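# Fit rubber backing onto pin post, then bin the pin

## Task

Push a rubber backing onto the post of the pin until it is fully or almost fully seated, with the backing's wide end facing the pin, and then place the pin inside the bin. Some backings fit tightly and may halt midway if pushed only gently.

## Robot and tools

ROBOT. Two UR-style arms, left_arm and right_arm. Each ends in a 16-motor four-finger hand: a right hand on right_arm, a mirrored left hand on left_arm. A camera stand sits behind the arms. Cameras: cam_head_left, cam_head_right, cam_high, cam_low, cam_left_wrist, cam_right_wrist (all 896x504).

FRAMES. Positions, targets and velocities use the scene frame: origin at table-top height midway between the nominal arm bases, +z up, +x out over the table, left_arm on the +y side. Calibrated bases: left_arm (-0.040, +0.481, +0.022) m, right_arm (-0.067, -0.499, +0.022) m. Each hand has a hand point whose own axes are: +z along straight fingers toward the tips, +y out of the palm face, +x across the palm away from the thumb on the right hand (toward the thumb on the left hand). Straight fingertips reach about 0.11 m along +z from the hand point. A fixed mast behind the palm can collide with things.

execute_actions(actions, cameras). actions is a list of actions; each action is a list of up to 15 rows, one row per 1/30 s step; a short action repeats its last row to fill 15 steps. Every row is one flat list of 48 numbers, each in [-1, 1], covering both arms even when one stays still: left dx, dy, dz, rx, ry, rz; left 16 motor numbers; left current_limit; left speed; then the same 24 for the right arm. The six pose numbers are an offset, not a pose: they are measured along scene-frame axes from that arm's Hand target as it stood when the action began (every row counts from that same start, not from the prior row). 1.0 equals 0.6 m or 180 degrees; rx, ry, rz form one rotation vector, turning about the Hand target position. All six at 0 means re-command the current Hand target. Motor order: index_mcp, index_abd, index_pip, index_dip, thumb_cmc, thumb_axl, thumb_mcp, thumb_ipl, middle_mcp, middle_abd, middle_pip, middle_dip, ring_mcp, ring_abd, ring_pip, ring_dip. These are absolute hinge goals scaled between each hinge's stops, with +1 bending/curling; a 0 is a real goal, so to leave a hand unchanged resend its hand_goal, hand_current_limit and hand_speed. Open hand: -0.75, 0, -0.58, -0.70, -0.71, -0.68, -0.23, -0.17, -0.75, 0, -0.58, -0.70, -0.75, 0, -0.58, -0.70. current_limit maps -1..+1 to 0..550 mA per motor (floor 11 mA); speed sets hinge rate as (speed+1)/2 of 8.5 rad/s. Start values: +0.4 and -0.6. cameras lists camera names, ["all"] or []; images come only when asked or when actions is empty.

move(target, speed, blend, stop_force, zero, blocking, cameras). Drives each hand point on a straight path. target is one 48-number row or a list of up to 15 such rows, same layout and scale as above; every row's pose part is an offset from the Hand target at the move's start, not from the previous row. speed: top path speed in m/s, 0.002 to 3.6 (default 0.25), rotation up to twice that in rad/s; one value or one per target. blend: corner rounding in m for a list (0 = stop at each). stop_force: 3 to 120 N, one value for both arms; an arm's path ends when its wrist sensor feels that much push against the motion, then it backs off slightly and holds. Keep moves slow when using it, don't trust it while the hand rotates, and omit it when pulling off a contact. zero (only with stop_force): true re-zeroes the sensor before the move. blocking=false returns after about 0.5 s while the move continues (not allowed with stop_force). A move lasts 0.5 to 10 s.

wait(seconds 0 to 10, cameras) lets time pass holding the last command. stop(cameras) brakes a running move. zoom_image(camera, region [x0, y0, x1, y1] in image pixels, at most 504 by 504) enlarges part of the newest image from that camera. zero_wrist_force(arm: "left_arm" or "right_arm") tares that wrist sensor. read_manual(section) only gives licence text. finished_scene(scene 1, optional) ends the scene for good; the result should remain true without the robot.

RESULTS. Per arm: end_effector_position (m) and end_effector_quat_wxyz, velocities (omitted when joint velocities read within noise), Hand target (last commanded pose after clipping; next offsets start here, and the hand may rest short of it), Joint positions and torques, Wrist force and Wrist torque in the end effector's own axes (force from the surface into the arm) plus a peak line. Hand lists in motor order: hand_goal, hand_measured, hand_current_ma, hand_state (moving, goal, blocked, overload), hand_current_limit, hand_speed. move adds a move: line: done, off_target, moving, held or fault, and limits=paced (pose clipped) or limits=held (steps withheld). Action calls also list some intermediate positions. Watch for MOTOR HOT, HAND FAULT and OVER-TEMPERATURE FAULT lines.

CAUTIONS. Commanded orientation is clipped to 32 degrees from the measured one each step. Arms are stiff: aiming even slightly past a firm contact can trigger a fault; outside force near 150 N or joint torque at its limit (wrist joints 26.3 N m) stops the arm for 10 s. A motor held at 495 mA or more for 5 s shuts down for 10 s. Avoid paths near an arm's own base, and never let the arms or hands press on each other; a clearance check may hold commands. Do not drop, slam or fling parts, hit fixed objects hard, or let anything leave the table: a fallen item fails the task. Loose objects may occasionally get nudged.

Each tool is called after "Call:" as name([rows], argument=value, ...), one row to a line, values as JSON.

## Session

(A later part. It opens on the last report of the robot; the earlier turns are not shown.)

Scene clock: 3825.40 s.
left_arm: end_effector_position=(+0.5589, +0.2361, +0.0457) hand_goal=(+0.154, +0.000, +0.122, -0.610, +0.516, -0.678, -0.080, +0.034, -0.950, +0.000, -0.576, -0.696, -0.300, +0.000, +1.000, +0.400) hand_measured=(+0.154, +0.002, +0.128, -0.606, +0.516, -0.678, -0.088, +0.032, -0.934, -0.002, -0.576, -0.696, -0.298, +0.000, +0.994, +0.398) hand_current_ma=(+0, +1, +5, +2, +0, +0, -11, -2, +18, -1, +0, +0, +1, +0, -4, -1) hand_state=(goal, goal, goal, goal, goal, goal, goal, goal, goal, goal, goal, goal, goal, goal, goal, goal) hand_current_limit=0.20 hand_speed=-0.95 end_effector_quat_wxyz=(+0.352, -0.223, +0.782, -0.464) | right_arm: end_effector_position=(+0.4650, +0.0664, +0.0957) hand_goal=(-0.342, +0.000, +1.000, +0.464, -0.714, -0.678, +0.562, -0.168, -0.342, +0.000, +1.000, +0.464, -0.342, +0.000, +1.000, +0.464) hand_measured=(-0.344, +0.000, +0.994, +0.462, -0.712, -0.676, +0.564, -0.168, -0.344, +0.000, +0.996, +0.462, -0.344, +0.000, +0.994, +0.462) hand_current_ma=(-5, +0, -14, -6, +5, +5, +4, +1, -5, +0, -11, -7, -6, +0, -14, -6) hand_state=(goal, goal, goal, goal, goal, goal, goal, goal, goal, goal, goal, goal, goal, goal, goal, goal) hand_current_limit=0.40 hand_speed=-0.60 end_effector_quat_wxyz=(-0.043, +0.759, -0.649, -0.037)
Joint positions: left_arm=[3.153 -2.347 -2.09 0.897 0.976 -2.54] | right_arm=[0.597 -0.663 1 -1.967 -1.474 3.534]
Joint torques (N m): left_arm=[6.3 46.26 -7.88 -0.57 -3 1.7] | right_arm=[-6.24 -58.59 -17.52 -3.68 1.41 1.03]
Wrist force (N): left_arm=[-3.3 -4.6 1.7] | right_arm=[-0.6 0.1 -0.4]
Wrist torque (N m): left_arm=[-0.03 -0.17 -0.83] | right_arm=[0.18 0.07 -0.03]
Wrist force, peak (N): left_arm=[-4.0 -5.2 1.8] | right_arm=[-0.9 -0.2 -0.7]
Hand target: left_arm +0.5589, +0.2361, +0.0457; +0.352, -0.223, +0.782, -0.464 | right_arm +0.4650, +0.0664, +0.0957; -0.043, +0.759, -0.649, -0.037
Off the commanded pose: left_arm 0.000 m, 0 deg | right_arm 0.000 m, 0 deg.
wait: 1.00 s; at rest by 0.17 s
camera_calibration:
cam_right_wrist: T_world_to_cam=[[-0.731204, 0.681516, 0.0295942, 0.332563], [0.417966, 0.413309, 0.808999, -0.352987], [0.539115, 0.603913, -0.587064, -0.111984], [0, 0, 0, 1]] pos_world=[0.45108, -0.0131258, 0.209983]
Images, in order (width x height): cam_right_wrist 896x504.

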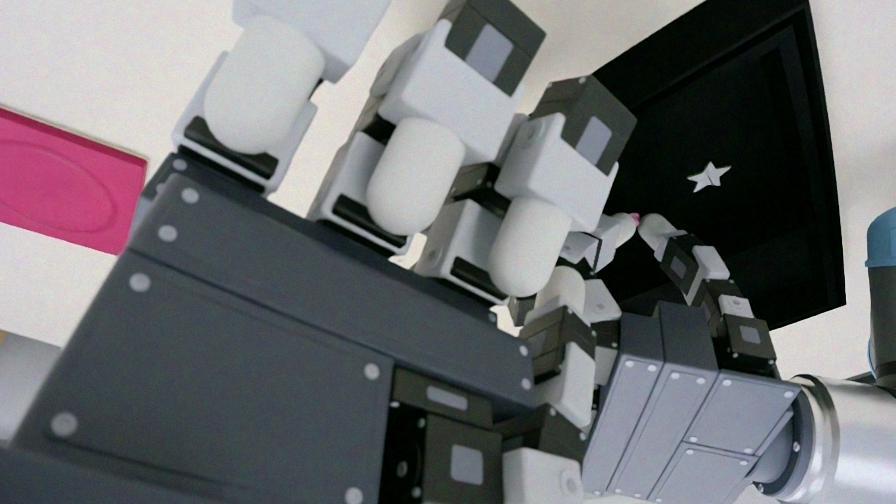

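Call:
move(target=[0,0,0,0,0,0,0.19,0.0,0.145,-0.598,0.517,-0.678,-0.055,0.048,-0.95,0.0,-0.576,-0.696,-0.30,0,1.0,0.4,0.2,-0.96,0,0,0,0,0,0,-0.342,0,1.0,0.464,-0.714,-0.678,0.562,-0.168,-0.342,0,1.0,0.464,-0.342,0,1.0,0.464,0.4,-0.6], cameras=[])

Call:
wait(seconds=0.7, cameras=[])

Call:
move(target=[0,0,0.0083,0,0,0,0.19,0.0,0.145,-0.598,0.517,-0.678,-0.055,0.048,-0.95,0.0,-0.576,-0.696,-0.30,0,1.0,0.4,0.2,-0.96,0,0,0,0,0,0,-0.342,0,1.0,0.464,-0.714,-0.678,0.562,-0.168,-0.342,0,1.0,0.464,-0.342,0,1.0,0.464,0.4,-0.6], speed=0.01, cameras=["cam_right_wrist"])

Call:
zoom_image(camera="cam_right_wrist", region=[610, 195, 670, 245])

Scene clock: 3838.03 s.
left_arm: end_effector_position=(+0.5589, +0.2361, +0.0457) hand_goal=(+0.190, +0.000, +0.144, -0.598, +0.516, -0.678, -0.056, +0.048, -0.950, +0.000, -0.576, -0.696, -0.300, +0.000, +1.000, +0.400) hand_measured=(+0.154, +0.002, +0.130, -0.602, +0.516, -0.678, -0.086, +0.034, -0.934, -0.002, -0.576, -0.696, -0.298, +0.000, +0.994, +0.398) hand_current_ma=(-66, +1, -15, -3, +0, +0, -66, -25, +18, -1, +0, +0, +1, +0, -4, -1) hand_state=(blocked, goal, goal, goal, goal, goal, blocked, goal, goal, goal, goal, goal, goal, goal, goal, goal) hand_current_limit=0.20 hand_speed=-0.96 end_effector_quat_wxyz=(+0.352, -0.223, +0.782, -0.464) | right_arm: end_effector_position=(+0.4650, +0.0664, +0.0957) hand_goal=(-0.342, +0.000, +1.000, +0.464, -0.714, -0.678, +0.562, -0.168, -0.342, +0.000, +1.000, +0.464, -0.342, +0.000, +1.000, +0.464) hand_measured=(-0.344, +0.000, +0.994, +0.462, -0.712, -0.676, +0.564, -0.168, -0.344, +0.000, +0.996, +0.462, -0.344, +0.000, +0.994, +0.462) hand_current_ma=(-5, +0, -14, -6, +5, +5, +4, +1, -5, +0, -11, -7, -6, +0, -14, -6) hand_state=(goal, goal, goal, goal, goal, goal, goal, goal, goal, goal, goal, goal, goal, goal, goal, goal) hand_current_limit=0.40 hand_speed=-0.60 end_effector_quat_wxyz=(-0.043, +0.759, -0.649, -0.037)
Joint positions: left_arm=[3.153 -2.347 -2.09 0.897 0.976 -2.54] | right_arm=[0.597 -0.663 1 -1.967 -1.474 3.534]
Joint torques (N m): left_arm=[6.81 45.72 -7.35 -0.48 -2.91 1.7] | right_arm=[-6.7 -59.34 -16.55 -3.65 1.19 0.93]
Wrist force (N): left_arm=[-3.7 -3.7 1.8] | right_arm=[-0.7 -0.2 -0.5]
Wrist torque (N m): left_arm=[0.01 -0.12 -0.84] | right_arm=[0.15 0.09 -0.04]
Wrist force, peak (N): left_arm=[-4.1 -5.3 1.8] | right_arm=[-0.9 0.0 -0.7]
Hand target: left_arm +0.5589, +0.2361, +0.0457; +0.352, -0.223, +0.782, -0.464 | right_arm +0.4650, +0.0664, +0.0957; -0.043, +0.759, -0.649, -0.037
Off the commanded pose: left_arm 0.000 m, 0 deg | right_arm 0.000 m, 0 deg.
move: done
No camera images: "cameras" was empty.

Scene clock: 3838.73 s.
left_arm: end_effector_position=(+0.5589, +0.2361, +0.0457) hand_goal=(+0.190, +0.000, +0.144, -0.598, +0.516, -0.678, -0.056, +0.048, -0.950, +0.000, -0.576, -0.696, -0.300, +0.000, +1.000, +0.400) hand_measured=(+0.154, +0.002, +0.130, -0.602, +0.516, -0.678, -0.086, +0.034, -0.934, -0.002, -0.576, -0.696, -0.298, +0.000, +0.994, +0.398) hand_current_ma=(-66, +1, -15, -3, +0, +0, -66, -25, +18, -1, +0, +0, +1, +0, -4, -1) hand_state=(blocked, goal, goal, goal, goal, goal, blocked, goal, goal, goal, goal, goal, goal, goal, goal, goal) hand_current_limit=0.20 hand_speed=-0.96 end_effector_quat_wxyz=(+0.352, -0.223, +0.782, -0.464) | right_arm: end_effector_position=(+0.4650, +0.0664, +0.0957) hand_goal=(-0.342, +0.000, +1.000, +0.464, -0.714, -0.678, +0.562, -0.168, -0.342, +0.000, +1.000, +0.464, -0.342, +0.000, +1.000, +0.464) hand_measured=(-0.344, +0.000, +0.994, +0.462, -0.712, -0.676, +0.564, -0.168, -0.344, +0.000, +0.996, +0.462, -0.344, +0.000, +0.994, +0.462) hand_current_ma=(-5, +0, -14, -6, +5, +5, +4, +1, -5, +0, -11, -7, -6, +0, -14, -6) hand_state=(goal, goal, goal, goal, goal, goal, goal, goal, goal, goal, goal, goal, goal, goal, goal, goal) hand_current_limit=0.40 hand_speed=-0.60 end_effector_quat_wxyz=(-0.043, +0.759, -0.649, -0.037)
Joint positions: left_arm=[3.153 -2.347 -2.09 0.897 0.976 -2.54] | right_arm=[0.597 -0.663 1 -1.967 -1.474 3.534]
Joint torques (N m): left_arm=[6.69 46.91 -7.6 -0.25 -3 1.43] | right_arm=[-6.64 -59.37 -16.66 -3.57 0.98 0.91]
Wrist force (N): left_arm=[-3.6 -3.9 1.8] | right_arm=[-0.6 0.0 -0.3]
Wrist torque (N m): left_arm=[0.01 -0.14 -0.83] | right_arm=[0.16 0.07 -0.03]
Wrist force, peak (N): left_arm=[-3.8 -4.5 2.1] | right_arm=[-0.7 0.1 -0.6]
Hand target: left_arm +0.5589, +0.2361, +0.0457; +0.352, -0.223, +0.782, -0.464 | right_arm +0.4650, +0.0664, +0.0957; -0.043, +0.759, -0.649, -0.037
Off the commanded pose: left_arm 0.000 m, 0 deg | right_arm 0.000 m, 0 deg.
wait: 0.70 s; at rest by 0.17 s
No camera images: "cameras" was empty.

Scene clock: 3839.47 s.
left_arm: end_effector_position=(+0.5589, +0.2361, +0.0508) hand_goal=(+0.190, +0.000, +0.144, -0.598, +0.516, -0.678, -0.056, +0.048, -0.950, +0.000, -0.576, -0.696, -0.300, +0.000, +1.000, +0.400) hand_measured=(+0.154, +0.002, +0.130, -0.602, +0.516, -0.678, -0.086, +0.034, -0.934, -0.002, -0.576, -0.696, -0.298, +0.000, +0.994, +0.398) hand_current_ma=(-66, +1, -15, -3, +0, +0, -66, -25, +18, -1, +0, +0, +1, +0, -4, -1) hand_state=(blocked, goal, goal, goal, goal, goal, blocked, goal, goal, goal, goal, goal, goal, goal, goal, goal) hand_current_limit=0.20 hand_speed=-0.96 end_effector_quat_wxyz=(+0.352, -0.223, +0.782, -0.464) | right_arm: end_effector_position=(+0.4650, +0.0664, +0.0957) hand_goal=(-0.342, +0.000, +1.000, +0.464, -0.714, -0.678, +0.562, -0.168, -0.342, +0.000, +1.000, +0.464, -0.342, +0.000, +1.000, +0.464) hand_measured=(-0.344, +0.000, +0.994, +0.462, -0.712, -0.676, +0.564, -0.168, -0.344, +0.000, +0.996, +0.462, -0.344, +0.000, +0.994, +0.462) hand_current_ma=(-5, +0, -14, -6, +5, +5, +4, +1, -5, +0, -11, -7, -6, +0, -14, -6) hand_state=(goal, goal, goal, goal, goal, goal, goal, goal, goal, goal, goal, goal, goal, goal, goal, goal) hand_current_limit=0.40 hand_speed=-0.60 end_effector_quat_wxyz=(-0.043, +0.759, -0.649, -0.037)
Joint positions: left_arm=[3.153 -2.334 -2.093 0.887 0.976 -2.54] | right_arm=[0.597 -0.663 1 -1.967 -1.474 3.534]
Joint torques (N m): left_arm=[7.05 30.15 -3.84 1.33 -2.92 1.34] | right_arm=[-6.43 -58.6 -16.16 -3.49 1.21 1.06]
Wrist force (N): left_arm=[-3.4 -3.2 1.6] | right_arm=[-0.6 0.0 -0.4]
Wrist torque (N m): left_arm=[0.03 -0.15 -0.83] | right_arm=[0.17 0.07 -0.03]
Wrist force, peak (N): left_arm=[-4.0 -4.2 2.0] | right_arm=[-0.8 0.1 -0.6]
Hand target: left_arm +0.5589, +0.2361, +0.0507; +0.352, -0.223, +0.782, -0.464 | right_arm +0.4650, +0.0664, +0.0957; -0.043, +0.759, -0.649, -0.037
Off the commanded pose: left_arm 0.000 m, 0 deg | right_arm 0.000 m, 0 deg.
move: done
camera_calibration:
cam_right_wrist: T_world_to_cam=[[-0.731204, 0.681516, 0.0295942, 0.332563], [0.417966, 0.413309, 0.808999, -0.352987], [0.539115, 0.603913, -0.587064, -0.111984], [0, 0, 0, 1]] pos_world=[0.45108, -0.0131258, 0.209983]
Images, in order (width x height): cam_right_wrist 896x504.

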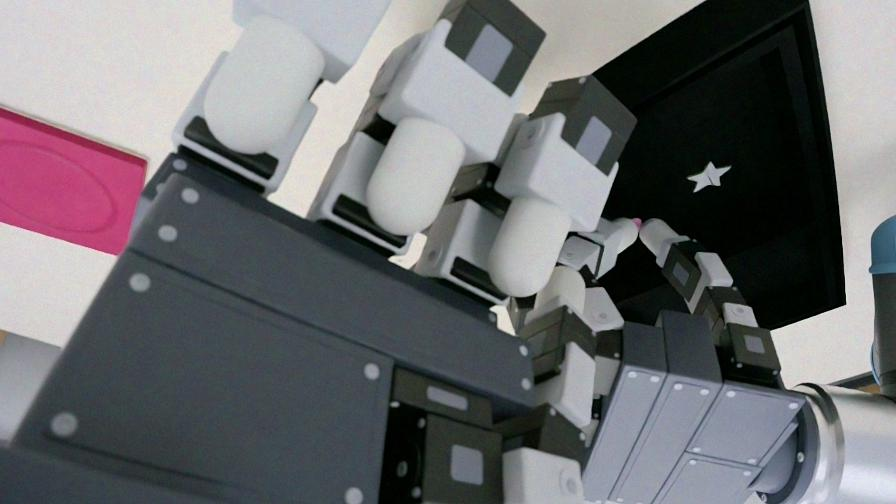

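Scaled by 8.400 from the camera's 896x504 image, which has a finer 1280x720 frame.

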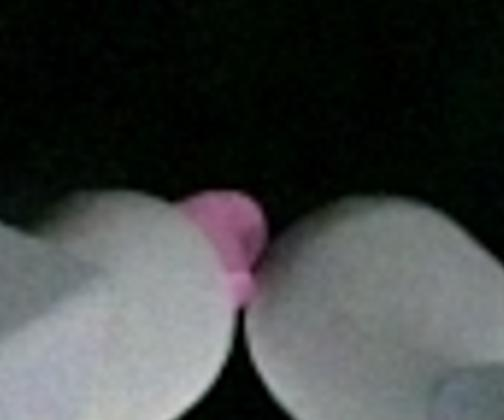

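Call:
move([
  [0,0,0.0188,0,0,0,0.19,0.0,0.145,-0.598,0.517,-0.678,-0.055,0.048,-0.95,0.0,-0.576,-0.696,-0.30,0,1.0,0.4,0.2,-0.96,0,0,0,0,0,0,-0.342,0,1.0,0.464,-0.714,-0.678,0.562,-0.168,-0.342,0,1.0,0.464,-0.342,0,1.0,0.464,0.4,-0.6],
  [-0.0667,0.0232,0.0188,0,0,0,0.19,0.0,0.145,-0.598,0.517,-0.678,-0.055,0.048,-0.95,0.0,-0.576,-0.696,-0.30,0,1.0,0.4,0.2,-0.96,0,0,0,0,0,0,-0.342,0,1.0,0.464,-0.714,-0.678,0.562,-0.168,-0.342,0,1.0,0.464,-0.342,0,1.0,0.464,0.4,-0.6],
  [-0.0667,0.0232,-0.0003,0,0,0,0.19,0.0,0.145,-0.598,0.517,-0.678,-0.055,0.048,-0.95,0.0,-0.576,-0.696,-0.30,0,1.0,0.4,0.2,-0.96,0,0,0,0,0,0,-0.342,0,1.0,0.464,-0.714,-0.678,0.562,-0.168,-0.342,0,1.0,0.464,-0.342,0,1.0,0.464,0.4,-0.6],
], speed=0.03, cameras=["cam_right_wrist"])

Call:
zoom_image(camera="cam_right_wrist", region=[670, 155, 750, 235])

Scene clock: 3859.63 s.
left_arm: end_effector_position=(+0.5189, +0.2500, +0.0505) hand_goal=(+0.190, +0.000, +0.144, -0.598, +0.516, -0.678, -0.056, +0.048, -0.950, +0.000, -0.576, -0.696, -0.300, +0.000, +1.000, +0.400) hand_measured=(+0.154, +0.002, +0.130, -0.602, +0.516, -0.678, -0.086, +0.034, -0.934, -0.002, -0.576, -0.696, -0.298, +0.000, +0.994, +0.398) hand_current_ma=(-66, +0, -15, -3, +0, +0, -66, -25, +18, -1, +0, +0, +1, +0, -4, -1) hand_state=(blocked, goal, goal, goal, goal, goal, blocked, goal, goal, goal, goal, goal, goal, goal, goal, goal) hand_current_limit=0.20 hand_speed=-0.96 end_effector_quat_wxyz=(+0.352, -0.223, +0.782, -0.464) end_effector_velocity=(+0.000, +0.000, +0.002) end_effector_angular_velocity=(+0.000, +0.000, +0.000) | right_arm: end_effector_position=(+0.4650, +0.0664, +0.0957) hand_goal=(-0.342, +0.000, +1.000, +0.464, -0.714, -0.678, +0.562, -0.168, -0.342, +0.000, +1.000, +0.464, -0.342, +0.000, +1.000, +0.464) hand_measured=(-0.344, +0.000, +0.994, +0.462, -0.712, -0.676, +0.564, -0.168, -0.344, +0.000, +0.996, +0.462, -0.344, +0.000, +0.994, +0.462) hand_current_ma=(-5, +0, -14, -6, +5, +5, +4, +1, -5, +0, -11, -7, -6, +0, -14, -6) hand_state=(goal, goal, goal, goal, goal, goal, goal, goal, goal, goal, goal, goal, goal, goal, goal, goal) hand_current_limit=0.40 hand_speed=-0.60 end_effector_quat_wxyz=(-0.043, +0.759, -0.649, -0.037)
Joint positions: left_arm=[3.187 -2.304 -2.217 0.972 0.945 -2.524] | right_arm=[0.597 -0.663 1 -1.967 -1.474 3.534]
Joint velocities: left_arm=[0 0.006 -0.001 -0.005 -0.001 0] | right_arm=[within noise]
Joint torques (N m): left_arm=[-7.86 46.43 8.57 -0.73 2.01 -1.66] | right_arm=[-6.99 -59.51 -16.68 -3.5 1.29 0.95]
Wrist force (N): left_arm=[-3.4 -3.4 1.4] | right_arm=[-0.7 0.0 -0.4]
Wrist torque (N m): left_arm=[0.02 -0.15 -1.02] | right_arm=[0.17 0.08 -0.04]
Wrist force, peak (N): left_arm=[-3.5 -3.6 2.0] | right_arm=[-0.7 -0.1 -0.8]
Hand target: left_arm +0.5189, +0.2500, +0.0505; +0.352, -0.223, +0.782, -0.464 | right_arm +0.4650, +0.0664, +0.0957; -0.043, +0.759, -0.649, -0.037
Off the commanded pose: left_arm 0.000 m, 0 deg | right_arm 0.000 m, 0 deg.
move: done
camera_calibration:
cam_right_wrist: T_world_to_cam=[[-0.731204, 0.681516, 0.0295942, 0.332563], [0.417966, 0.413309, 0.808999, -0.352987], [0.539115, 0.603913, -0.587064, -0.111984], [0, 0, 0, 1]] pos_world=[0.45108, -0.0131258, 0.209983]
Images, in order (width x height): cam_right_wrist 896x504.

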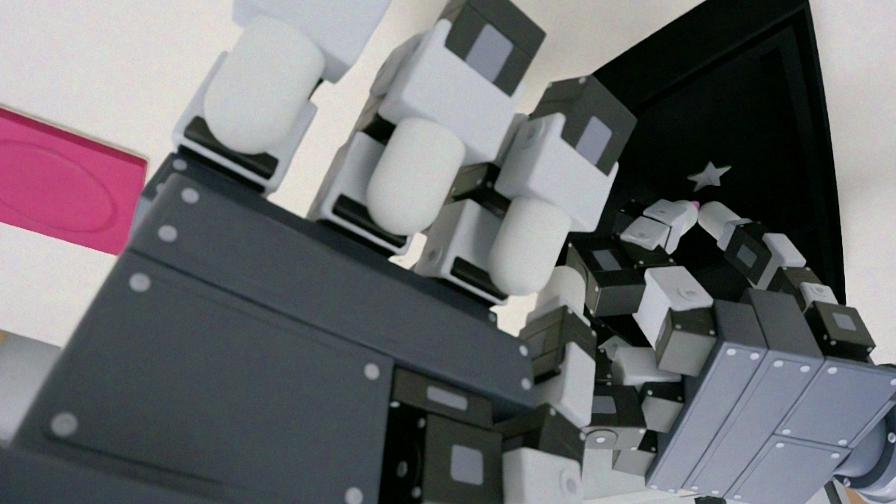

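Scaled by 6.300 from the camera's 896x504 image, which has a finer 1280x720 frame.

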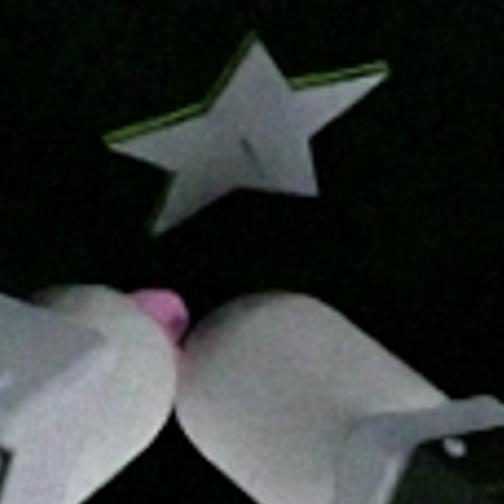

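Call:
move([
  [0,0,0,0,0,0,0.19,0.0,0.145,-0.598,0.517,-0.678,-0.055,0.048,-0.95,0.0,-0.576,-0.696,-0.30,0,1.0,0.4,0.2,-0.96,0,-0.05,0.0833,0,0,0,-0.342,0,1.0,0.464,-0.714,-0.678,0.562,-0.168,-0.342,0,1.0,0.464,-0.342,0,1.0,0.464,0.4,-0.6],
  [0,0,0,0,0,0,0.19,0.0,0.145,-0.598,0.517,-0.678,-0.055,0.048,-0.95,0.0,-0.576,-0.696,-0.30,0,1.0,0.4,0.2,-0.96,-0.2483,0.0727,0.0833,0,0,-0.25,-0.342,0,1.0,0.464,-0.714,-0.678,0.562,-0.168,-0.342,0,1.0,0.464,-0.342,0,1.0,0.464,0.4,-0.6],
  [0,0,0,0,0,0,0.19,0.0,0.145,-0.598,0.517,-0.678,-0.055,0.048,-0.95,0.0,-0.576,-0.696,-0.30,0,1.0,0.4,0.2,-0.96,-0.2483,0.0727,0.0338,0,0,-0.25,-0.342,0,1.0,0.464,-0.714,-0.678,0.562,-0.168,-0.342,0,1.0,0.464,-0.342,0,1.0,0.464,0.4,-0.6],
], speed=0.15, blend=0.014, cameras=["cam_right_wrist"])

Call:
zoom_image(camera="cam_right_wrist", region=[680, 140, 770, 220])

Scene clock: 3885.53 s.
left_arm: end_effector_position=(+0.5189, +0.2500, +0.0505) hand_goal=(+0.190, +0.000, +0.144, -0.598, +0.516, -0.678, -0.056, +0.048, -0.950, +0.000, -0.576, -0.696, -0.300, +0.000, +1.000, +0.400) hand_measured=(+0.154, +0.002, +0.130, -0.602, +0.516, -0.678, -0.086, +0.034, -0.934, -0.002, -0.576, -0.696, -0.298, +0.000, +0.994, +0.398) hand_current_ma=(-66, +0, -15, -3, +0, +0, -66, -25, +18, -1, +0, +0, +1, +0, -4, -1) hand_state=(blocked, goal, goal, goal, goal, goal, blocked, goal, goal, goal, goal, goal, goal, goal, goal, goal) hand_current_limit=0.20 hand_speed=-0.96 end_effector_quat_wxyz=(+0.352, -0.223, +0.782, -0.464) | right_arm: end_effector_position=(+0.3160, +0.1100, +0.1160) hand_goal=(-0.342, +0.000, +1.000, +0.464, -0.714, -0.678, +0.562, -0.168, -0.342, +0.000, +1.000, +0.464, -0.342, +0.000, +1.000, +0.464) hand_measured=(-0.344, +0.000, +0.994, +0.462, -0.712, -0.676, +0.564, -0.168, -0.344, +0.000, +0.996, +0.462, -0.344, +0.000, +0.994, +0.462) hand_current_ma=(-5, +0, -14, -6, +5, +5, +4, +1, -5, +0, -11, -7, -6, +0, -14, -6) hand_state=(goal, goal, goal, goal, goal, goal, goal, goal, goal, goal, goal, goal, goal, goal, goal, goal) hand_current_limit=0.40 hand_speed=-0.60 end_effector_quat_wxyz=(+0.054, -0.452, +0.890, +0.018)
Joint positions: left_arm=[3.187 -2.304 -2.217 0.971 0.945 -2.524] | right_arm=[0.747 -1.005 1.575 -2.254 -1.56 4.466]
Joint torques (N m): left_arm=[-7.94 43.58 -8.57 -0.52 1.44 -0.92] | right_arm=[-6.1 -53.01 -20.93 -3.97 2.37 1.03]
Wrist force (N): left_arm=[-3.3 -3.5 1.5] | right_arm=[-0.4 -0.2 -0.3]
Wrist torque (N m): left_arm=[0.00 -0.16 -1.01] | right_arm=[0.15 0.08 0.10]
Wrist force, peak (N): left_arm=[-3.6 -3.5 1.7] | right_arm=[-0.8 0.3 -1.7]
Hand target: left_arm +0.5189, +0.2500, +0.0505; +0.352, -0.223, +0.782, -0.464 | right_arm +0.3160, +0.1100, +0.1160; +0.054, -0.452, +0.890, +0.018
Off the commanded pose: left_arm 0.000 m, 0 deg | right_arm 0.000 m, 0 deg.
move: done
camera_calibration:
cam_right_wrist: T_world_to_cam=[[-0.0352538, 0.99894, 0.0295916, -0.0614999], [0.587855, -0.00321771, 0.80896, -0.33302], [0.808198, 0.0459145, -0.587119, -0.0697249], [0, 0, 0, 1]] pos_world=[0.249951, 0.0635645, 0.230283]
Images, in order (width x height): cam_right_wrist 896x504.

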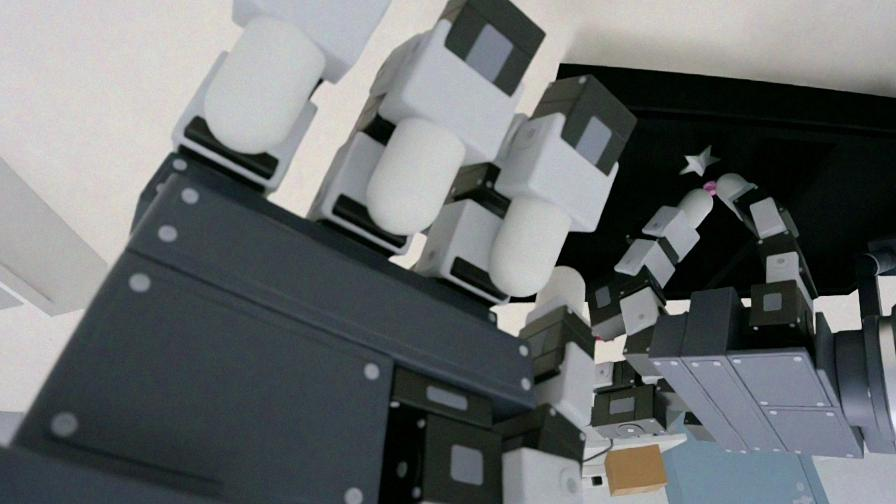

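Scaled by 5.600 from the camera's 896x504 image, which has a finer 1280x720 frame.

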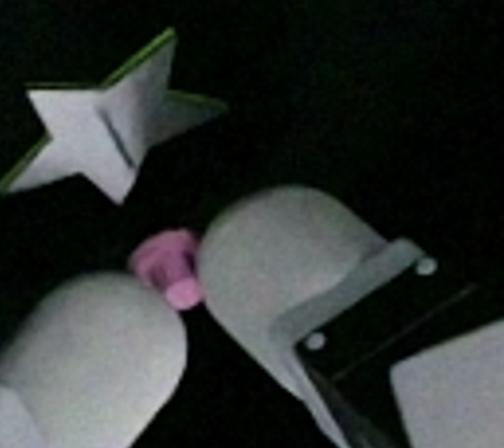

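Call:
zoom_image(camera="cam_right_wrist", region=[695, 172, 725, 202])

Call:
zoom_image(camera="cam_right_wrist", region=[680, 140, 725, 180])

Scaled by 16.800 from the camera's 896x504 image, which has a finer 1280x720 frame.

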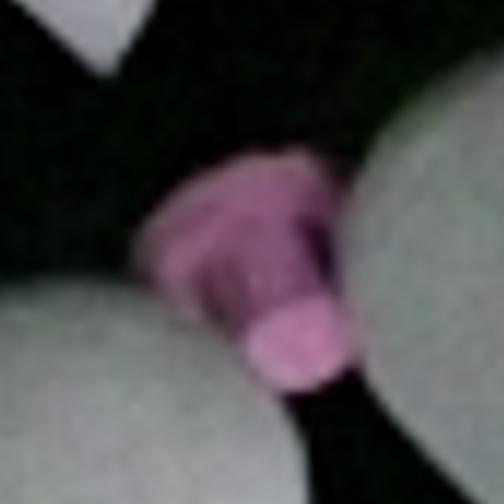

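Scaled by 11.200 from the camera's 896x504 image, which has a finer 1280x720 frame.

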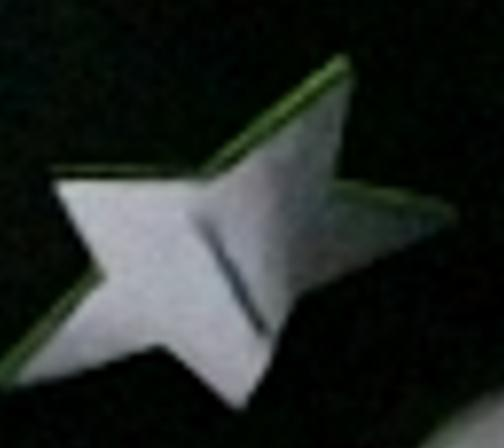

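Call:
move(target=[0,0,-0.0083,0,0,0,0.19,0.0,0.145,-0.598,0.517,-0.678,-0.055,0.048,-0.95,0.0,-0.576,-0.696,-0.30,0,1.0,0.4,0.2,-0.96,0,0,0,0,0,0,-0.342,0,1.0,0.464,-0.714,-0.678,0.562,-0.168,-0.342,0,1.0,0.464,-0.342,0,1.0,0.464,0.4,-0.6], speed=0.01, cameras=["cam_right_wrist"])

Call:
zoom_image(camera="cam_right_wrist", region=[695, 165, 725, 195])

Call:
zoom_image(camera="cam_right_wrist", region=[680, 140, 725, 180])

Scene clock: 3903.13 s.
left_arm: end_effector_position=(+0.5189, +0.2500, +0.0455) hand_goal=(+0.190, +0.000, +0.144, -0.598, +0.516, -0.678, -0.056, +0.048, -0.950, +0.000, -0.576, -0.696, -0.300, +0.000, +1.000, +0.400) hand_measured=(+0.154, +0.002, +0.132, -0.602, +0.516, -0.678, -0.086, +0.034, -0.934, -0.002, -0.576, -0.696, -0.298, +0.000, +0.994, +0.398) hand_current_ma=(-66, +1, -11, -3, +0, +0, -65, -25, +18, -1, +0, +0, +1, +0, -4, -1) hand_state=(blocked, goal, goal, goal, goal, goal, blocked, goal, goal, goal, goal, goal, goal, goal, goal, goal) hand_current_limit=0.20 hand_speed=-0.96 end_effector_quat_wxyz=(+0.352, -0.223, +0.782, -0.464) | right_arm: end_effector_position=(+0.3160, +0.1100, +0.1160) hand_goal=(-0.342, +0.000, +1.000, +0.464, -0.714, -0.678, +0.562, -0.168, -0.342, +0.000, +1.000, +0.464, -0.342, +0.000, +1.000, +0.464) hand_measured=(-0.344, +0.000, +0.994, +0.462, -0.712, -0.676, +0.564, -0.168, -0.344, +0.000, +0.996, +0.462, -0.344, +0.000, +0.994, +0.462) hand_current_ma=(-5, +0, -14, -6, +5, +5, +4, +1, -5, +0, -11, -7, -6, +0, -14, -6) hand_state=(goal, goal, goal, goal, goal, goal, goal, goal, goal, goal, goal, goal, goal, goal, goal, goal) hand_current_limit=0.40 hand_speed=-0.60 end_effector_quat_wxyz=(+0.054, -0.452, +0.890, +0.018)
Joint positions: left_arm=[3.187 -2.318 -2.214 0.983 0.945 -2.524] | right_arm=[0.747 -1.005 1.576 -2.255 -1.56 4.466]
Joint torques (N m): left_arm=[-6.71 40.96 14.03 1.62 1.43 0.46] | right_arm=[-6.49 -47.96 -14.4 -3.96 2.38 1.41]
Wrist force (N): left_arm=[-4.3 -6.6 1.8] | right_arm=[-0.4 0.2 -0.3]
Wrist torque (N m): left_arm=[-0.10 -0.12 -1.06] | right_arm=[0.20 0.07 0.12]
Wrist force, peak (N): left_arm=[-4.2 -6.8 1.9] | right_arm=[-0.7 0.0 -0.3]
Hand target: left_arm +0.5189, +0.2500, +0.0456; +0.352, -0.223, +0.782, -0.464 | right_arm +0.3160, +0.1100, +0.1160; +0.054, -0.452, +0.890, +0.018
Off the commanded pose: left_arm 0.000 m, 0 deg | right_arm 0.000 m, 0 deg.
move: done
camera_calibration:
cam_right_wrist: T_world_to_cam=[[-0.0351215, 0.998944, 0.0296103, -0.0616374], [0.587793, -0.00331418, 0.809004, -0.333008], [0.808248, 0.0458182, -0.587056, -0.0697502], [0, 0, 0, 1]] pos_world=[0.24995, 0.0636645, 0.230283]
Images, in order (width x height): cam_right_wrist 896x504.

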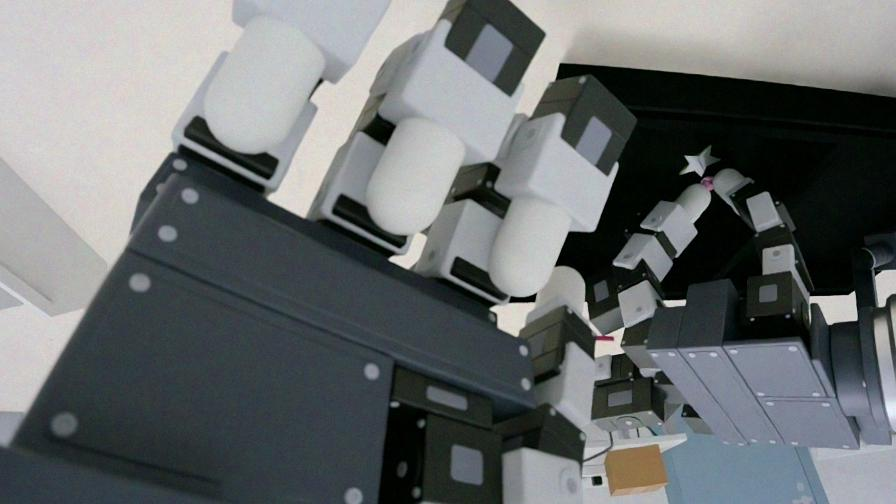

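Scaled by 16.800 from the camera's 896x504 image, which has a finer 1280x720 frame.

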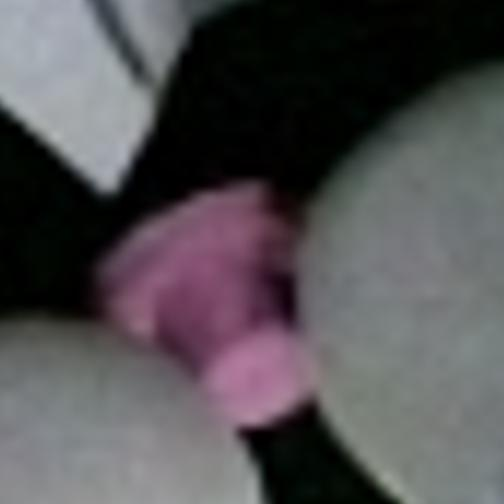

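Scaled by 11.200 from the camera's 896x504 image, which has a finer 1280x720 frame.

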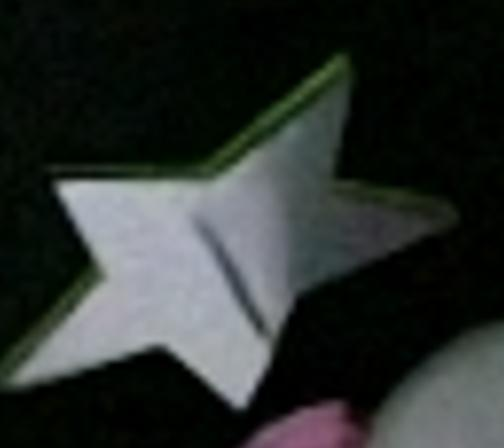

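Call:
move(target=[0,0,0,0,0,0,0.155,0.0,0.124,-0.61,0.517,-0.678,-0.169,0.035,-0.95,0.0,-0.576,-0.696,-0.30,0,1.0,0.4,0.2,-0.95,0,0,0,0,0,0,-0.342,0,1.0,0.464,-0.714,-0.678,0.562,-0.168,-0.342,0,1.0,0.464,-0.342,0,1.0,0.464,0.4,-0.6], cameras=[])

Call:
wait(seconds=1.0, cameras=["cam_right_wrist"])

Call:
zoom_image(camera="cam_right_wrist", region=[695, 165, 725, 195])

Scene clock: 4043.73 s.
left_arm: end_effector_position=(+0.5189, +0.2500, +0.0456) hand_goal=(+0.154, +0.000, +0.124, -0.610, +0.516, -0.678, -0.170, +0.034, -0.950, +0.000, -0.576, -0.696, -0.300, +0.000, +1.000, +0.400) hand_measured=(+0.154, +0.002, +0.132, -0.606, +0.516, -0.678, -0.166, +0.032, -0.934, -0.002, -0.576, -0.696, -0.298, +0.000, +0.994, +0.398) hand_current_ma=(+0, +1, +6, +2, +0, +0, +3, -2, +18, -1, +0, +0, +1, +0, -4, -1) hand_state=(goal, goal, goal, goal, goal, goal, goal, goal, goal, goal, goal, goal, goal, goal, goal, goal) hand_current_limit=0.20 hand_speed=-0.95 end_effector_quat_wxyz=(+0.352, -0.223, +0.782, -0.464) | right_arm: end_effector_position=(+0.3160, +0.1100, +0.1160) hand_goal=(-0.342, +0.000, +1.000, +0.464, -0.714, -0.678, +0.562, -0.168, -0.342, +0.000, +1.000, +0.464, -0.342, +0.000, +1.000, +0.464) hand_measured=(-0.344, +0.000, +0.994, +0.462, -0.712, -0.676, +0.564, -0.168, -0.344, +0.000, +0.996, +0.462, -0.344, +0.000, +0.994, +0.462) hand_current_ma=(-5, +0, -14, -6, +5, +5, +4, +1, -5, +0, -11, -7, -6, +0, -14, -6) hand_state=(goal, goal, goal, goal, goal, goal, goal, goal, goal, goal, goal, goal, goal, goal, goal, goal) hand_current_limit=0.40 hand_speed=-0.60 end_effector_quat_wxyz=(+0.054, -0.452, +0.890, +0.018)
Joint positions: left_arm=[3.187 -2.318 -2.214 0.983 0.945 -2.524] | right_arm=[0.747 -1.005 1.576 -2.255 -1.56 4.466]
Joint torques (N m): left_arm=[-3.41 41.73 -9.82 -0.72 1.15 1.25] | right_arm=[-5.71 -39.84 -14.71 -3.93 2.33 1.4]
Wrist force (N): left_arm=[-3.9 -5.7 1.9] | right_arm=[-0.5 0.1 -0.5]
Wrist torque (N m): left_arm=[-0.07 -0.15 -1.03] | right_arm=[0.20 0.09 0.10]
Wrist force, peak (N): left_arm=[-4.3 -6.5 1.7] | right_arm=[-0.8 -0.1 -0.5]
Hand target: left_arm +0.5189, +0.2500, +0.0456; +0.352, -0.223, +0.782, -0.464 | right_arm +0.3160, +0.1100, +0.1160; +0.054, -0.452, +0.890, +0.018
Off the commanded pose: left_arm 0.000 m, 0 deg | right_arm 0.000 m, 0 deg.
move: done
No camera images: "cameras" was empty.

Scene clock: 4044.73 s.
left_arm: end_effector_position=(+0.5189, +0.2500, +0.0456) hand_goal=(+0.154, +0.000, +0.124, -0.610, +0.516, -0.678, -0.170, +0.034, -0.950, +0.000, -0.576, -0.696, -0.300, +0.000, +1.000, +0.400) hand_measured=(+0.154, +0.002, +0.132, -0.606, +0.516, -0.678, -0.166, +0.032, -0.934, -0.002, -0.576, -0.696, -0.298, +0.000, +0.994, +0.398) hand_current_ma=(+0, +1, +6, +2, +0, +0, +3, -2, +18, -1, +0, +0, +1, +0, -4, -1) hand_state=(goal, goal, goal, goal, goal, goal, goal, goal, goal, goal, goal, goal, goal, goal, goal, goal) hand_current_limit=0.20 hand_speed=-0.95 end_effector_quat_wxyz=(+0.352, -0.223, +0.782, -0.464) | right_arm: end_effector_position=(+0.3160, +0.1100, +0.1160) hand_goal=(-0.342, +0.000, +1.000, +0.464, -0.714, -0.678, +0.562, -0.168, -0.342, +0.000, +1.000, +0.464, -0.342, +0.000, +1.000, +0.464) hand_measured=(-0.344, +0.000, +0.994, +0.462, -0.712, -0.676, +0.564, -0.168, -0.344, +0.000, +0.996, +0.462, -0.344, +0.000, +0.994, +0.462) hand_current_ma=(-5, +0, -14, -6, +5, +5, +4, +1, -5, +0, -11, -7, -6, +0, -14, -6) hand_state=(goal, goal, goal, goal, goal, goal, goal, goal, goal, goal, goal, goal, goal, goal, goal, goal) hand_current_limit=0.40 hand_speed=-0.60 end_effector_quat_wxyz=(+0.054, -0.452, +0.890, +0.018)
Joint positions: left_arm=[3.187 -2.318 -2.214 0.983 0.945 -2.524] | right_arm=[0.747 -1.005 1.576 -2.255 -1.56 4.466]
Joint torques (N m): left_arm=[-3.03 40.02 -9.03 -0.78 1.11 1.56] | right_arm=[-6.42 -38.31 -13.29 -4.05 2.26 1.46]
Wrist force (N): left_arm=[-3.9 -5.4 1.9] | right_arm=[-0.4 -0.1 -0.5]
Wrist torque (N m): left_arm=[-0.03 -0.16 -1.04] | right_arm=[0.17 0.07 0.11]
Wrist force, peak (N): left_arm=[-4.2 -5.6 1.9] | right_arm=[-0.6 -0.4 -0.7]
Hand target: left_arm +0.5189, +0.2500, +0.0456; +0.352, -0.223, +0.782, -0.464 | right_arm +0.3160, +0.1100, +0.1160; +0.054, -0.452, +0.890, +0.018
Off the commanded pose: left_arm 0.000 m, 0 deg | right_arm 0.000 m, 0 deg.
wait: 1.00 s; at rest by 0.17 s
camera_calibration:
cam_right_wrist: T_world_to_cam=[[-0.0351215, 0.998944, 0.0296103, -0.0616374], [0.587793, -0.00331418, 0.809004, -0.333008], [0.808248, 0.0458182, -0.587056, -0.0697502], [0, 0, 0, 1]] pos_world=[0.24995, 0.0636645, 0.230283]
Images, in order (width x height): cam_right_wrist 896x504.

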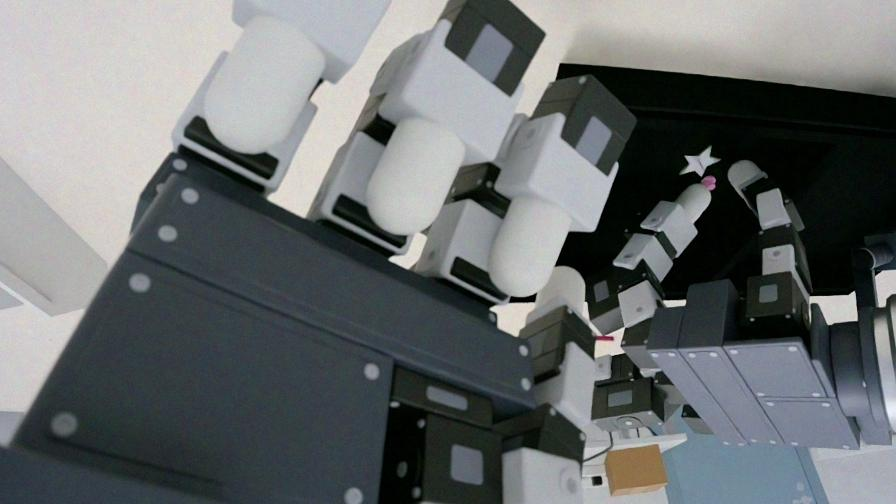

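Scaled by 16.800 from the camera's 896x504 image, which has a finer 1280x720 frame.

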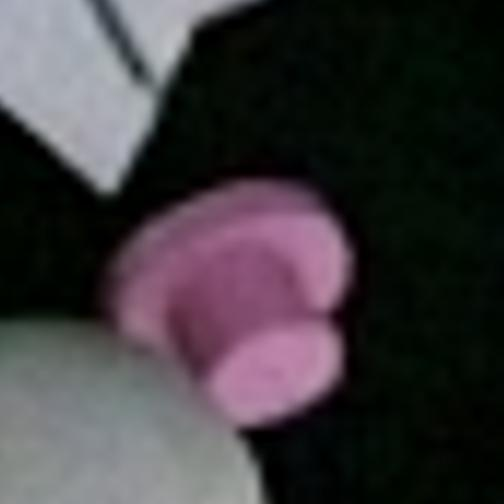

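Call:
zoom_image(camera="cam_right_wrist", region=[678, 142, 708, 172])

Call:
zoom_image(camera="cam_right_wrist", region=[695, 150, 725, 180])

Scaled by 16.800 from the camera's 896x504 image, which has a finer 1280x720 frame.

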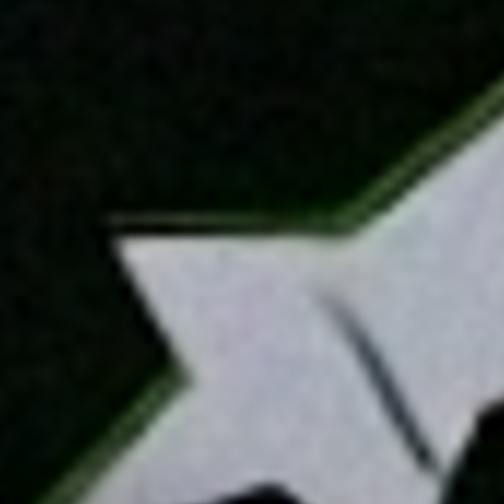

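Scaled by 16.800 from the camera's 896x504 image, which has a finer 1280x720 frame.

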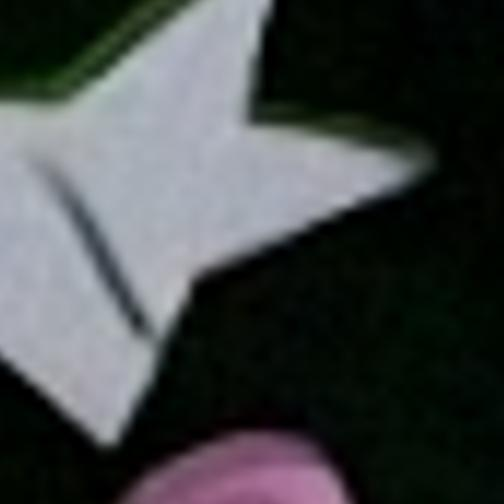

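Call:
wait(seconds=0.1, cameras=["cam_right_wrist"])

Scene clock: 4167.77 s.
left_arm: end_effector_position=(+0.5189, +0.2500, +0.0456) hand_goal=(+0.154, +0.000, +0.124, -0.610, +0.516, -0.678, -0.170, +0.034, -0.950, +0.000, -0.576, -0.696, -0.300, +0.000, +1.000, +0.400) hand_measured=(+0.154, +0.002, +0.132, -0.606, +0.516, -0.678, -0.166, +0.032, -0.934, -0.002, -0.576, -0.696, -0.298, +0.000, +0.994, +0.398) hand_current_ma=(+0, +1, +6, +2, +0, +0, +3, -2, +18, -1, +0, +0, +1, +0, -4, -1) hand_state=(goal, goal, goal, goal, goal, goal, goal, goal, goal, goal, goal, goal, goal, goal, goal, goal) hand_current_limit=0.20 hand_speed=-0.95 end_effector_quat_wxyz=(+0.352, -0.223, +0.782, -0.464) | right_arm: end_effector_position=(+0.3160, +0.1100, +0.1160) hand_goal=(-0.342, +0.000, +1.000, +0.464, -0.714, -0.678, +0.562, -0.168, -0.342, +0.000, +1.000, +0.464, -0.342, +0.000, +1.000, +0.464) hand_measured=(-0.344, +0.000, +0.994, +0.462, -0.712, -0.676, +0.564, -0.168, -0.344, +0.000, +0.996, +0.462, -0.344, +0.000, +0.994, +0.462) hand_current_ma=(-5, +0, -14, -6, +5, +5, +4, +1, -5, +0, -11, -7, -6, +0, -14, -6) hand_state=(goal, goal, goal, goal, goal, goal, goal, goal, goal, goal, goal, goal, goal, goal, goal, goal) hand_current_limit=0.40 hand_speed=-0.60 end_effector_quat_wxyz=(+0.054, -0.452, +0.890, +0.018)
Joint positions: left_arm=[3.187 -2.318 -2.214 0.983 0.945 -2.524] | right_arm=[0.747 -1.005 1.576 -2.255 -1.56 4.466]
Joint torques (N m): left_arm=[-0.11 34.65 -10.38 -0.87 0.85 1.6] | right_arm=[-5.33 -35.79 -14.63 -4.03 2.33 1.38]
Wrist force (N): left_arm=[-3.1 -4.5 1.9] | right_arm=[-0.3 -0.2 -0.4]
Wrist torque (N m): left_arm=[-0.05 -0.17 -1.03] | right_arm=[0.16 0.07 0.11]
Wrist force, peak (N): left_arm=[-3.9 -5.7 2.0] | right_arm=[-0.7 -0.1 -0.7]
Hand target: left_arm +0.5189, +0.2500, +0.0456; +0.352, -0.223, +0.782, -0.464 | right_arm +0.3160, +0.1100, +0.1160; +0.054, -0.452, +0.890, +0.018
Off the commanded pose: left_arm 0.000 m, 0 deg | right_arm 0.000 m, 0 deg.
wait: 0.10 s; at rest from the start
camera_calibration:
cam_right_wrist: T_world_to_cam=[[-0.0351215, 0.998944, 0.0296103, -0.0616374], [0.587793, -0.00331418, 0.809004, -0.333008], [0.808248, 0.0458182, -0.587056, -0.0697502], [0, 0, 0, 1]] pos_world=[0.24995, 0.0636645, 0.230283]
Images, in order (width x height): cam_right_wrist 896x504.

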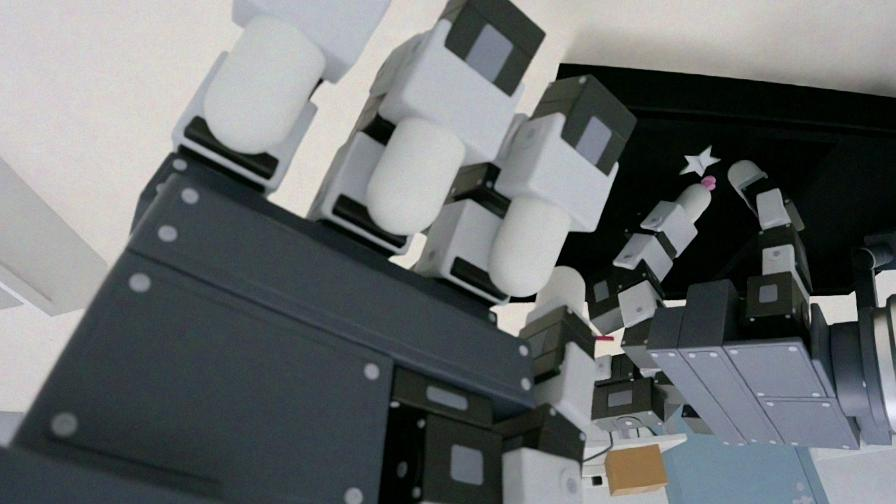

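Call:
move(target=[0,0,0,0,0,0, 0.155,0.0,0.124,-0.61, 0.517,-0.678,-0.08,0.035, -0.95,0.0,-0.576,-0.696, -0.30,0,1.0,0.4, 0.2,-0.95, 0,0,0,0,0,0, -0.342,0,1.0,0.464,-0.714,-0.678,0.562,-0.168,-0.342,0,1.0,0.464,-0.342,0,1.0,0.464,0.4,-0.6], cameras=[])

Call:
wait(seconds=1, cameras=["cam_right_wrist"])

Call:
zoom_image(camera="cam_right_wrist", region=[665, 135, 765, 215])

Scene clock: 4177.63 s.
left_arm: end_effector_position=(+0.5189, +0.2500, +0.0456) hand_goal=(+0.154, +0.000, +0.124, -0.610, +0.516, -0.678, -0.080, +0.034, -0.950, +0.000, -0.576, -0.696, -0.300, +0.000, +1.000, +0.400) hand_measured=(+0.154, +0.002, +0.132, -0.606, +0.516, -0.678, -0.090, +0.032, -0.934, -0.002, -0.576, -0.696, -0.298, +0.000, +0.994, +0.398) hand_current_ma=(+0, +1, +6, +2, +0, +0, -12, -2, +18, -1, +0, +0, +1, +0, -4, -1) hand_state=(goal, goal, goal, goal, goal, goal, goal, goal, goal, goal, goal, goal, goal, goal, goal, goal) hand_current_limit=0.20 hand_speed=-0.95 end_effector_quat_wxyz=(+0.352, -0.223, +0.782, -0.464) | right_arm: end_effector_position=(+0.3160, +0.1100, +0.1160) hand_goal=(-0.342, +0.000, +1.000, +0.464, -0.714, -0.678, +0.562, -0.168, -0.342, +0.000, +1.000, +0.464, -0.342, +0.000, +1.000, +0.464) hand_measured=(-0.344, +0.000, +0.994, +0.462, -0.712, -0.676, +0.564, -0.168, -0.344, +0.000, +0.996, +0.462, -0.344, +0.000, +0.994, +0.462) hand_current_ma=(-5, +0, -14, -6, +5, +5, +4, +1, -5, +0, -11, -7, -6, +0, -14, -6) hand_state=(goal, goal, goal, goal, goal, goal, goal, goal, goal, goal, goal, goal, goal, goal, goal, goal) hand_current_limit=0.40 hand_speed=-0.60 end_effector_quat_wxyz=(+0.054, -0.452, +0.890, +0.018)
Joint positions: left_arm=[3.187 -2.318 -2.214 0.983 0.945 -2.524] | right_arm=[0.747 -1.005 1.576 -2.255 -1.56 4.466]
Joint torques (N m): left_arm=[2.86 27.75 -9.54 -0.67 0.76 1.53] | right_arm=[-7.08 -35.67 -14.52 -4.01 2.32 1.44]
Wrist force (N): left_arm=[-4.0 -5.5 1.6] | right_arm=[-0.7 -0.3 -0.3]
Wrist torque (N m): left_arm=[-0.04 -0.13 -1.05] | right_arm=[0.14 0.11 0.08]
Wrist force, peak (N): left_arm=[-4.2 -5.7 1.8] | right_arm=[-0.5 -0.2 -0.7]
Hand target: left_arm +0.5189, +0.2500, +0.0456; +0.352, -0.223, +0.782, -0.464 | right_arm +0.3160, +0.1100, +0.1160; +0.054, -0.452, +0.890, +0.018
Off the commanded pose: left_arm 0.000 m, 0 deg | right_arm 0.000 m, 0 deg.
move: done
No camera images: "cameras" was empty.

Scene clock: 4178.63 s.
left_arm: end_effector_position=(+0.5189, +0.2500, +0.0456) hand_goal=(+0.154, +0.000, +0.124, -0.610, +0.516, -0.678, -0.080, +0.034, -0.950, +0.000, -0.576, -0.696, -0.300, +0.000, +1.000, +0.400) hand_measured=(+0.154, +0.002, +0.132, -0.606, +0.516, -0.678, -0.090, +0.032, -0.934, -0.002, -0.576, -0.696, -0.298, +0.000, +0.994, +0.398) hand_current_ma=(+0, +1, +6, +2, +0, +0, -12, -2, +18, -1, +0, +0, +1, +0, -4, -1) hand_state=(goal, goal, goal, goal, goal, goal, goal, goal, goal, goal, goal, goal, goal, goal, goal, goal) hand_current_limit=0.20 hand_speed=-0.95 end_effector_quat_wxyz=(+0.352, -0.223, +0.782, -0.464) | right_arm: end_effector_position=(+0.3160, +0.1100, +0.1160) hand_goal=(-0.342, +0.000, +1.000, +0.464, -0.714, -0.678, +0.562, -0.168, -0.342, +0.000, +1.000, +0.464, -0.342, +0.000, +1.000, +0.464) hand_measured=(-0.344, +0.000, +0.994, +0.462, -0.712, -0.676, +0.564, -0.168, -0.344, +0.000, +0.996, +0.462, -0.344, +0.000, +0.994, +0.462) hand_current_ma=(-5, +0, -14, -6, +5, +5, +4, +1, -5, +0, -11, -7, -6, +0, -14, -6) hand_state=(goal, goal, goal, goal, goal, goal, goal, goal, goal, goal, goal, goal, goal, goal, goal, goal) hand_current_limit=0.40 hand_speed=-0.60 end_effector_quat_wxyz=(+0.054, -0.452, +0.890, +0.018)
Joint positions: left_arm=[3.187 -2.318 -2.214 0.983 0.945 -2.524] | right_arm=[0.747 -1.005 1.576 -2.255 -1.56 4.466]
Joint torques (N m): left_arm=[4.03 26.74 -9.18 -0.83 0.76 1.63] | right_arm=[-6.68 -35.59 -15.09 -3.94 2.35 1.47]
Wrist force (N): left_arm=[-3.6 -5.3 1.5] | right_arm=[-0.5 0.0 -0.4]
Wrist torque (N m): left_arm=[-0.06 -0.15 -1.03] | right_arm=[0.17 0.08 0.10]
Wrist force, peak (N): left_arm=[-3.8 -5.6 1.8] | right_arm=[-0.6 -0.1 -0.6]
Hand target: left_arm +0.5189, +0.2500, +0.0456; +0.352, -0.223, +0.782, -0.464 | right_arm +0.3160, +0.1100, +0.1160; +0.054, -0.452, +0.890, +0.018
Off the commanded pose: left_arm 0.000 m, 0 deg | right_arm 0.000 m, 0 deg.
wait: 1.00 s; at rest by 0.17 s
camera_calibration:
cam_right_wrist: T_world_to_cam=[[-0.0351215, 0.998944, 0.0296103, -0.0616374], [0.587793, -0.00331418, 0.809004, -0.333008], [0.808248, 0.0458182, -0.587056, -0.0697502], [0, 0, 0, 1]] pos_world=[0.24995, 0.0636645, 0.230283]
Images, in order (width x height): cam_right_wrist 896x504.

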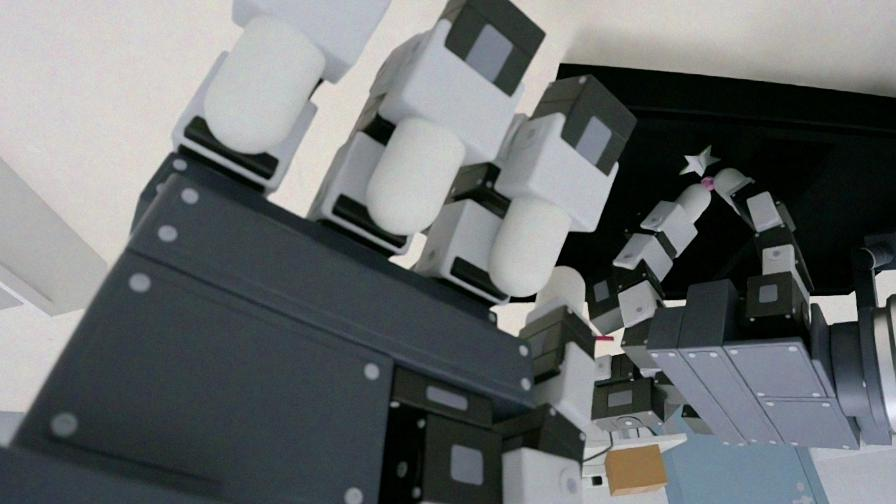

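Scaled by 5.040 from the camera's 896x504 image, which has a finer 1280x720 frame.

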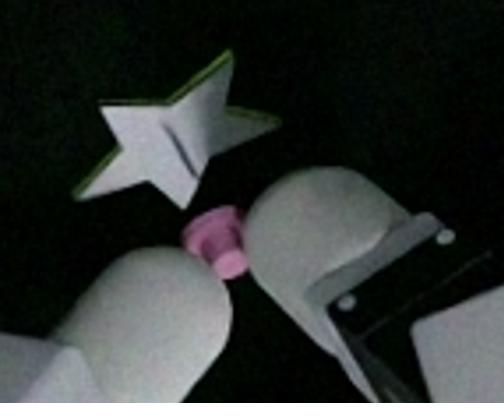

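Call:
move(target=[0,0,0,0,0,0, 0.19,0.0,0.145,-0.598, 0.517,-0.678,-0.055,0.048, -0.95,0.0,-0.576,-0.696, -0.30,0,1.0,0.4, 0.2,-0.96, 0,0,0,0,0,0, -0.342,0,1.0,0.464,-0.714,-0.678,0.562,-0.168,-0.342,0,1.0,0.464,-0.342,0,1.0,0.464,0.4,-0.6], cameras=["cam_right_wrist"])

Call:
zoom_image(camera="cam_right_wrist", region=[665, 135, 765, 215])

Scene clock: 4186.90 s.
left_arm: end_effector_position=(+0.5189, +0.2500, +0.0456) hand_goal=(+0.190, +0.000, +0.144, -0.598, +0.516, -0.678, -0.056, +0.048, -0.950, +0.000, -0.576, -0.696, -0.300, +0.000, +1.000, +0.400) hand_measured=(+0.154, +0.002, +0.132, -0.602, +0.516, -0.678, -0.086, +0.034, -0.934, -0.002, -0.576, -0.696, -0.298, +0.000, +0.994, +0.398) hand_current_ma=(-68, +1, -12, -3, +0, +0, -68, -26, +18, -1, +0, +0, +1, +0, -4, -1) hand_state=(blocked, goal, goal, goal, goal, goal, blocked, goal, goal, goal, goal, goal, goal, goal, goal, goal) hand_current_limit=0.20 hand_speed=-0.96 end_effector_quat_wxyz=(+0.352, -0.223, +0.782, -0.464) | right_arm: end_effector_position=(+0.3160, +0.1100, +0.1160) hand_goal=(-0.342, +0.000, +1.000, +0.464, -0.714, -0.678, +0.562, -0.168, -0.342, +0.000, +1.000, +0.464, -0.342, +0.000, +1.000, +0.464) hand_measured=(-0.344, +0.000, +0.994, +0.462, -0.712, -0.676, +0.564, -0.168, -0.344, +0.000, +0.996, +0.462, -0.344, +0.000, +0.994, +0.462) hand_current_ma=(-5, +0, -14, -6, +5, +5, +4, +1, -5, +0, -11, -7, -6, +0, -14, -6) hand_state=(goal, goal, goal, goal, goal, goal, goal, goal, goal, goal, goal, goal, goal, goal, goal, goal) hand_current_limit=0.40 hand_speed=-0.60 end_effector_quat_wxyz=(+0.054, -0.452, +0.890, +0.018)
Joint positions: left_arm=[3.187 -2.318 -2.214 0.983 0.945 -2.524] | right_arm=[0.747 -1.005 1.576 -2.255 -1.56 4.466]
Joint torques (N m): left_arm=[5.32 26.92 -9.08 -0.73 0.58 1.47] | right_arm=[-6.28 -35.73 -14.6 -3.98 2.29 1.47]
Wrist force (N): left_arm=[-3.6 -4.0 1.7] | right_arm=[-0.3 0.1 -0.3]
Wrist torque (N m): left_arm=[-0.03 -0.11 -1.04] | right_arm=[0.18 0.07 0.11]
Wrist force, peak (N): left_arm=[-4.0 -5.8 1.8] | right_arm=[-0.4 0.1 -0.9]
Hand target: left_arm +0.5189, +0.2500, +0.0456; +0.352, -0.223, +0.782, -0.464 | right_arm +0.3160, +0.1100, +0.1160; +0.054, -0.452, +0.890, +0.018
Off the commanded pose: left_arm 0.000 m, 0 deg | right_arm 0.000 m, 0 deg.
move: done
camera_calibration:
cam_right_wrist: T_world_to_cam=[[-0.0351215, 0.998944, 0.0296103, -0.0616374], [0.587793, -0.00331418, 0.809004, -0.333008], [0.808248, 0.0458182, -0.587056, -0.0697502], [0, 0, 0, 1]] pos_world=[0.24995, 0.0636645, 0.230283]
Images, in order (width x height): cam_right_wrist 896x504.

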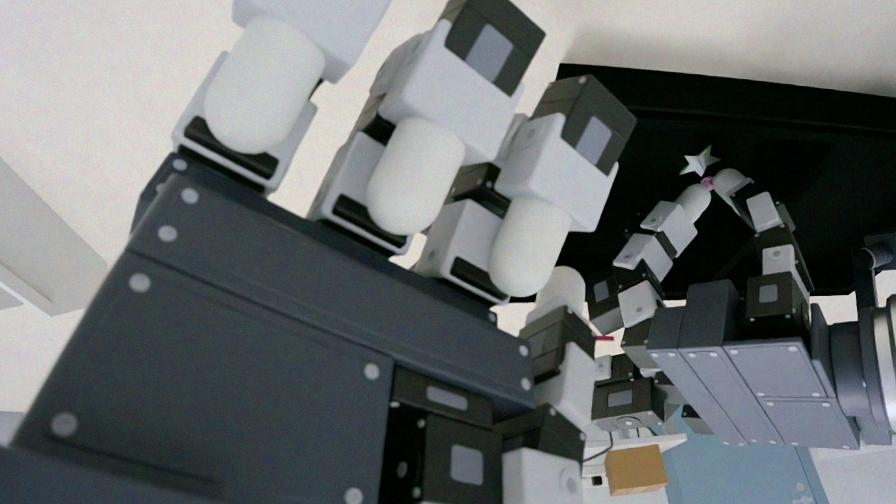

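Scaled by 5.040 from the camera's 896x504 image, which has a finer 1280x720 frame.

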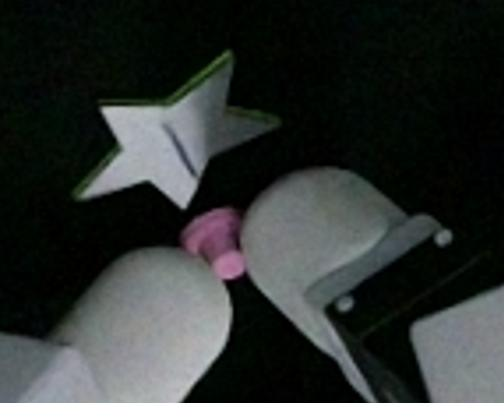

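Call:
zoom_image(camera="cam_right_wrist", region=[675, 138, 725, 194])

Scaled by 9.000 from the camera's 896x504 image, which has a finer 1280x720 frame.

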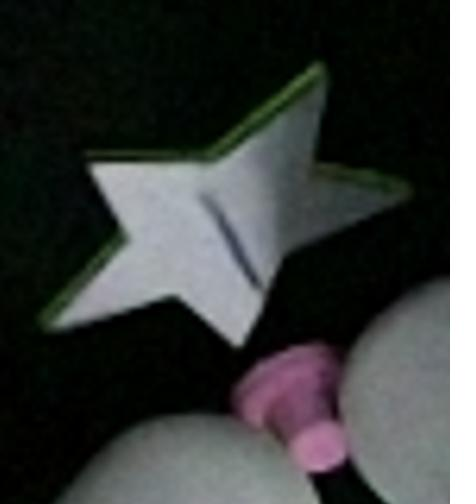

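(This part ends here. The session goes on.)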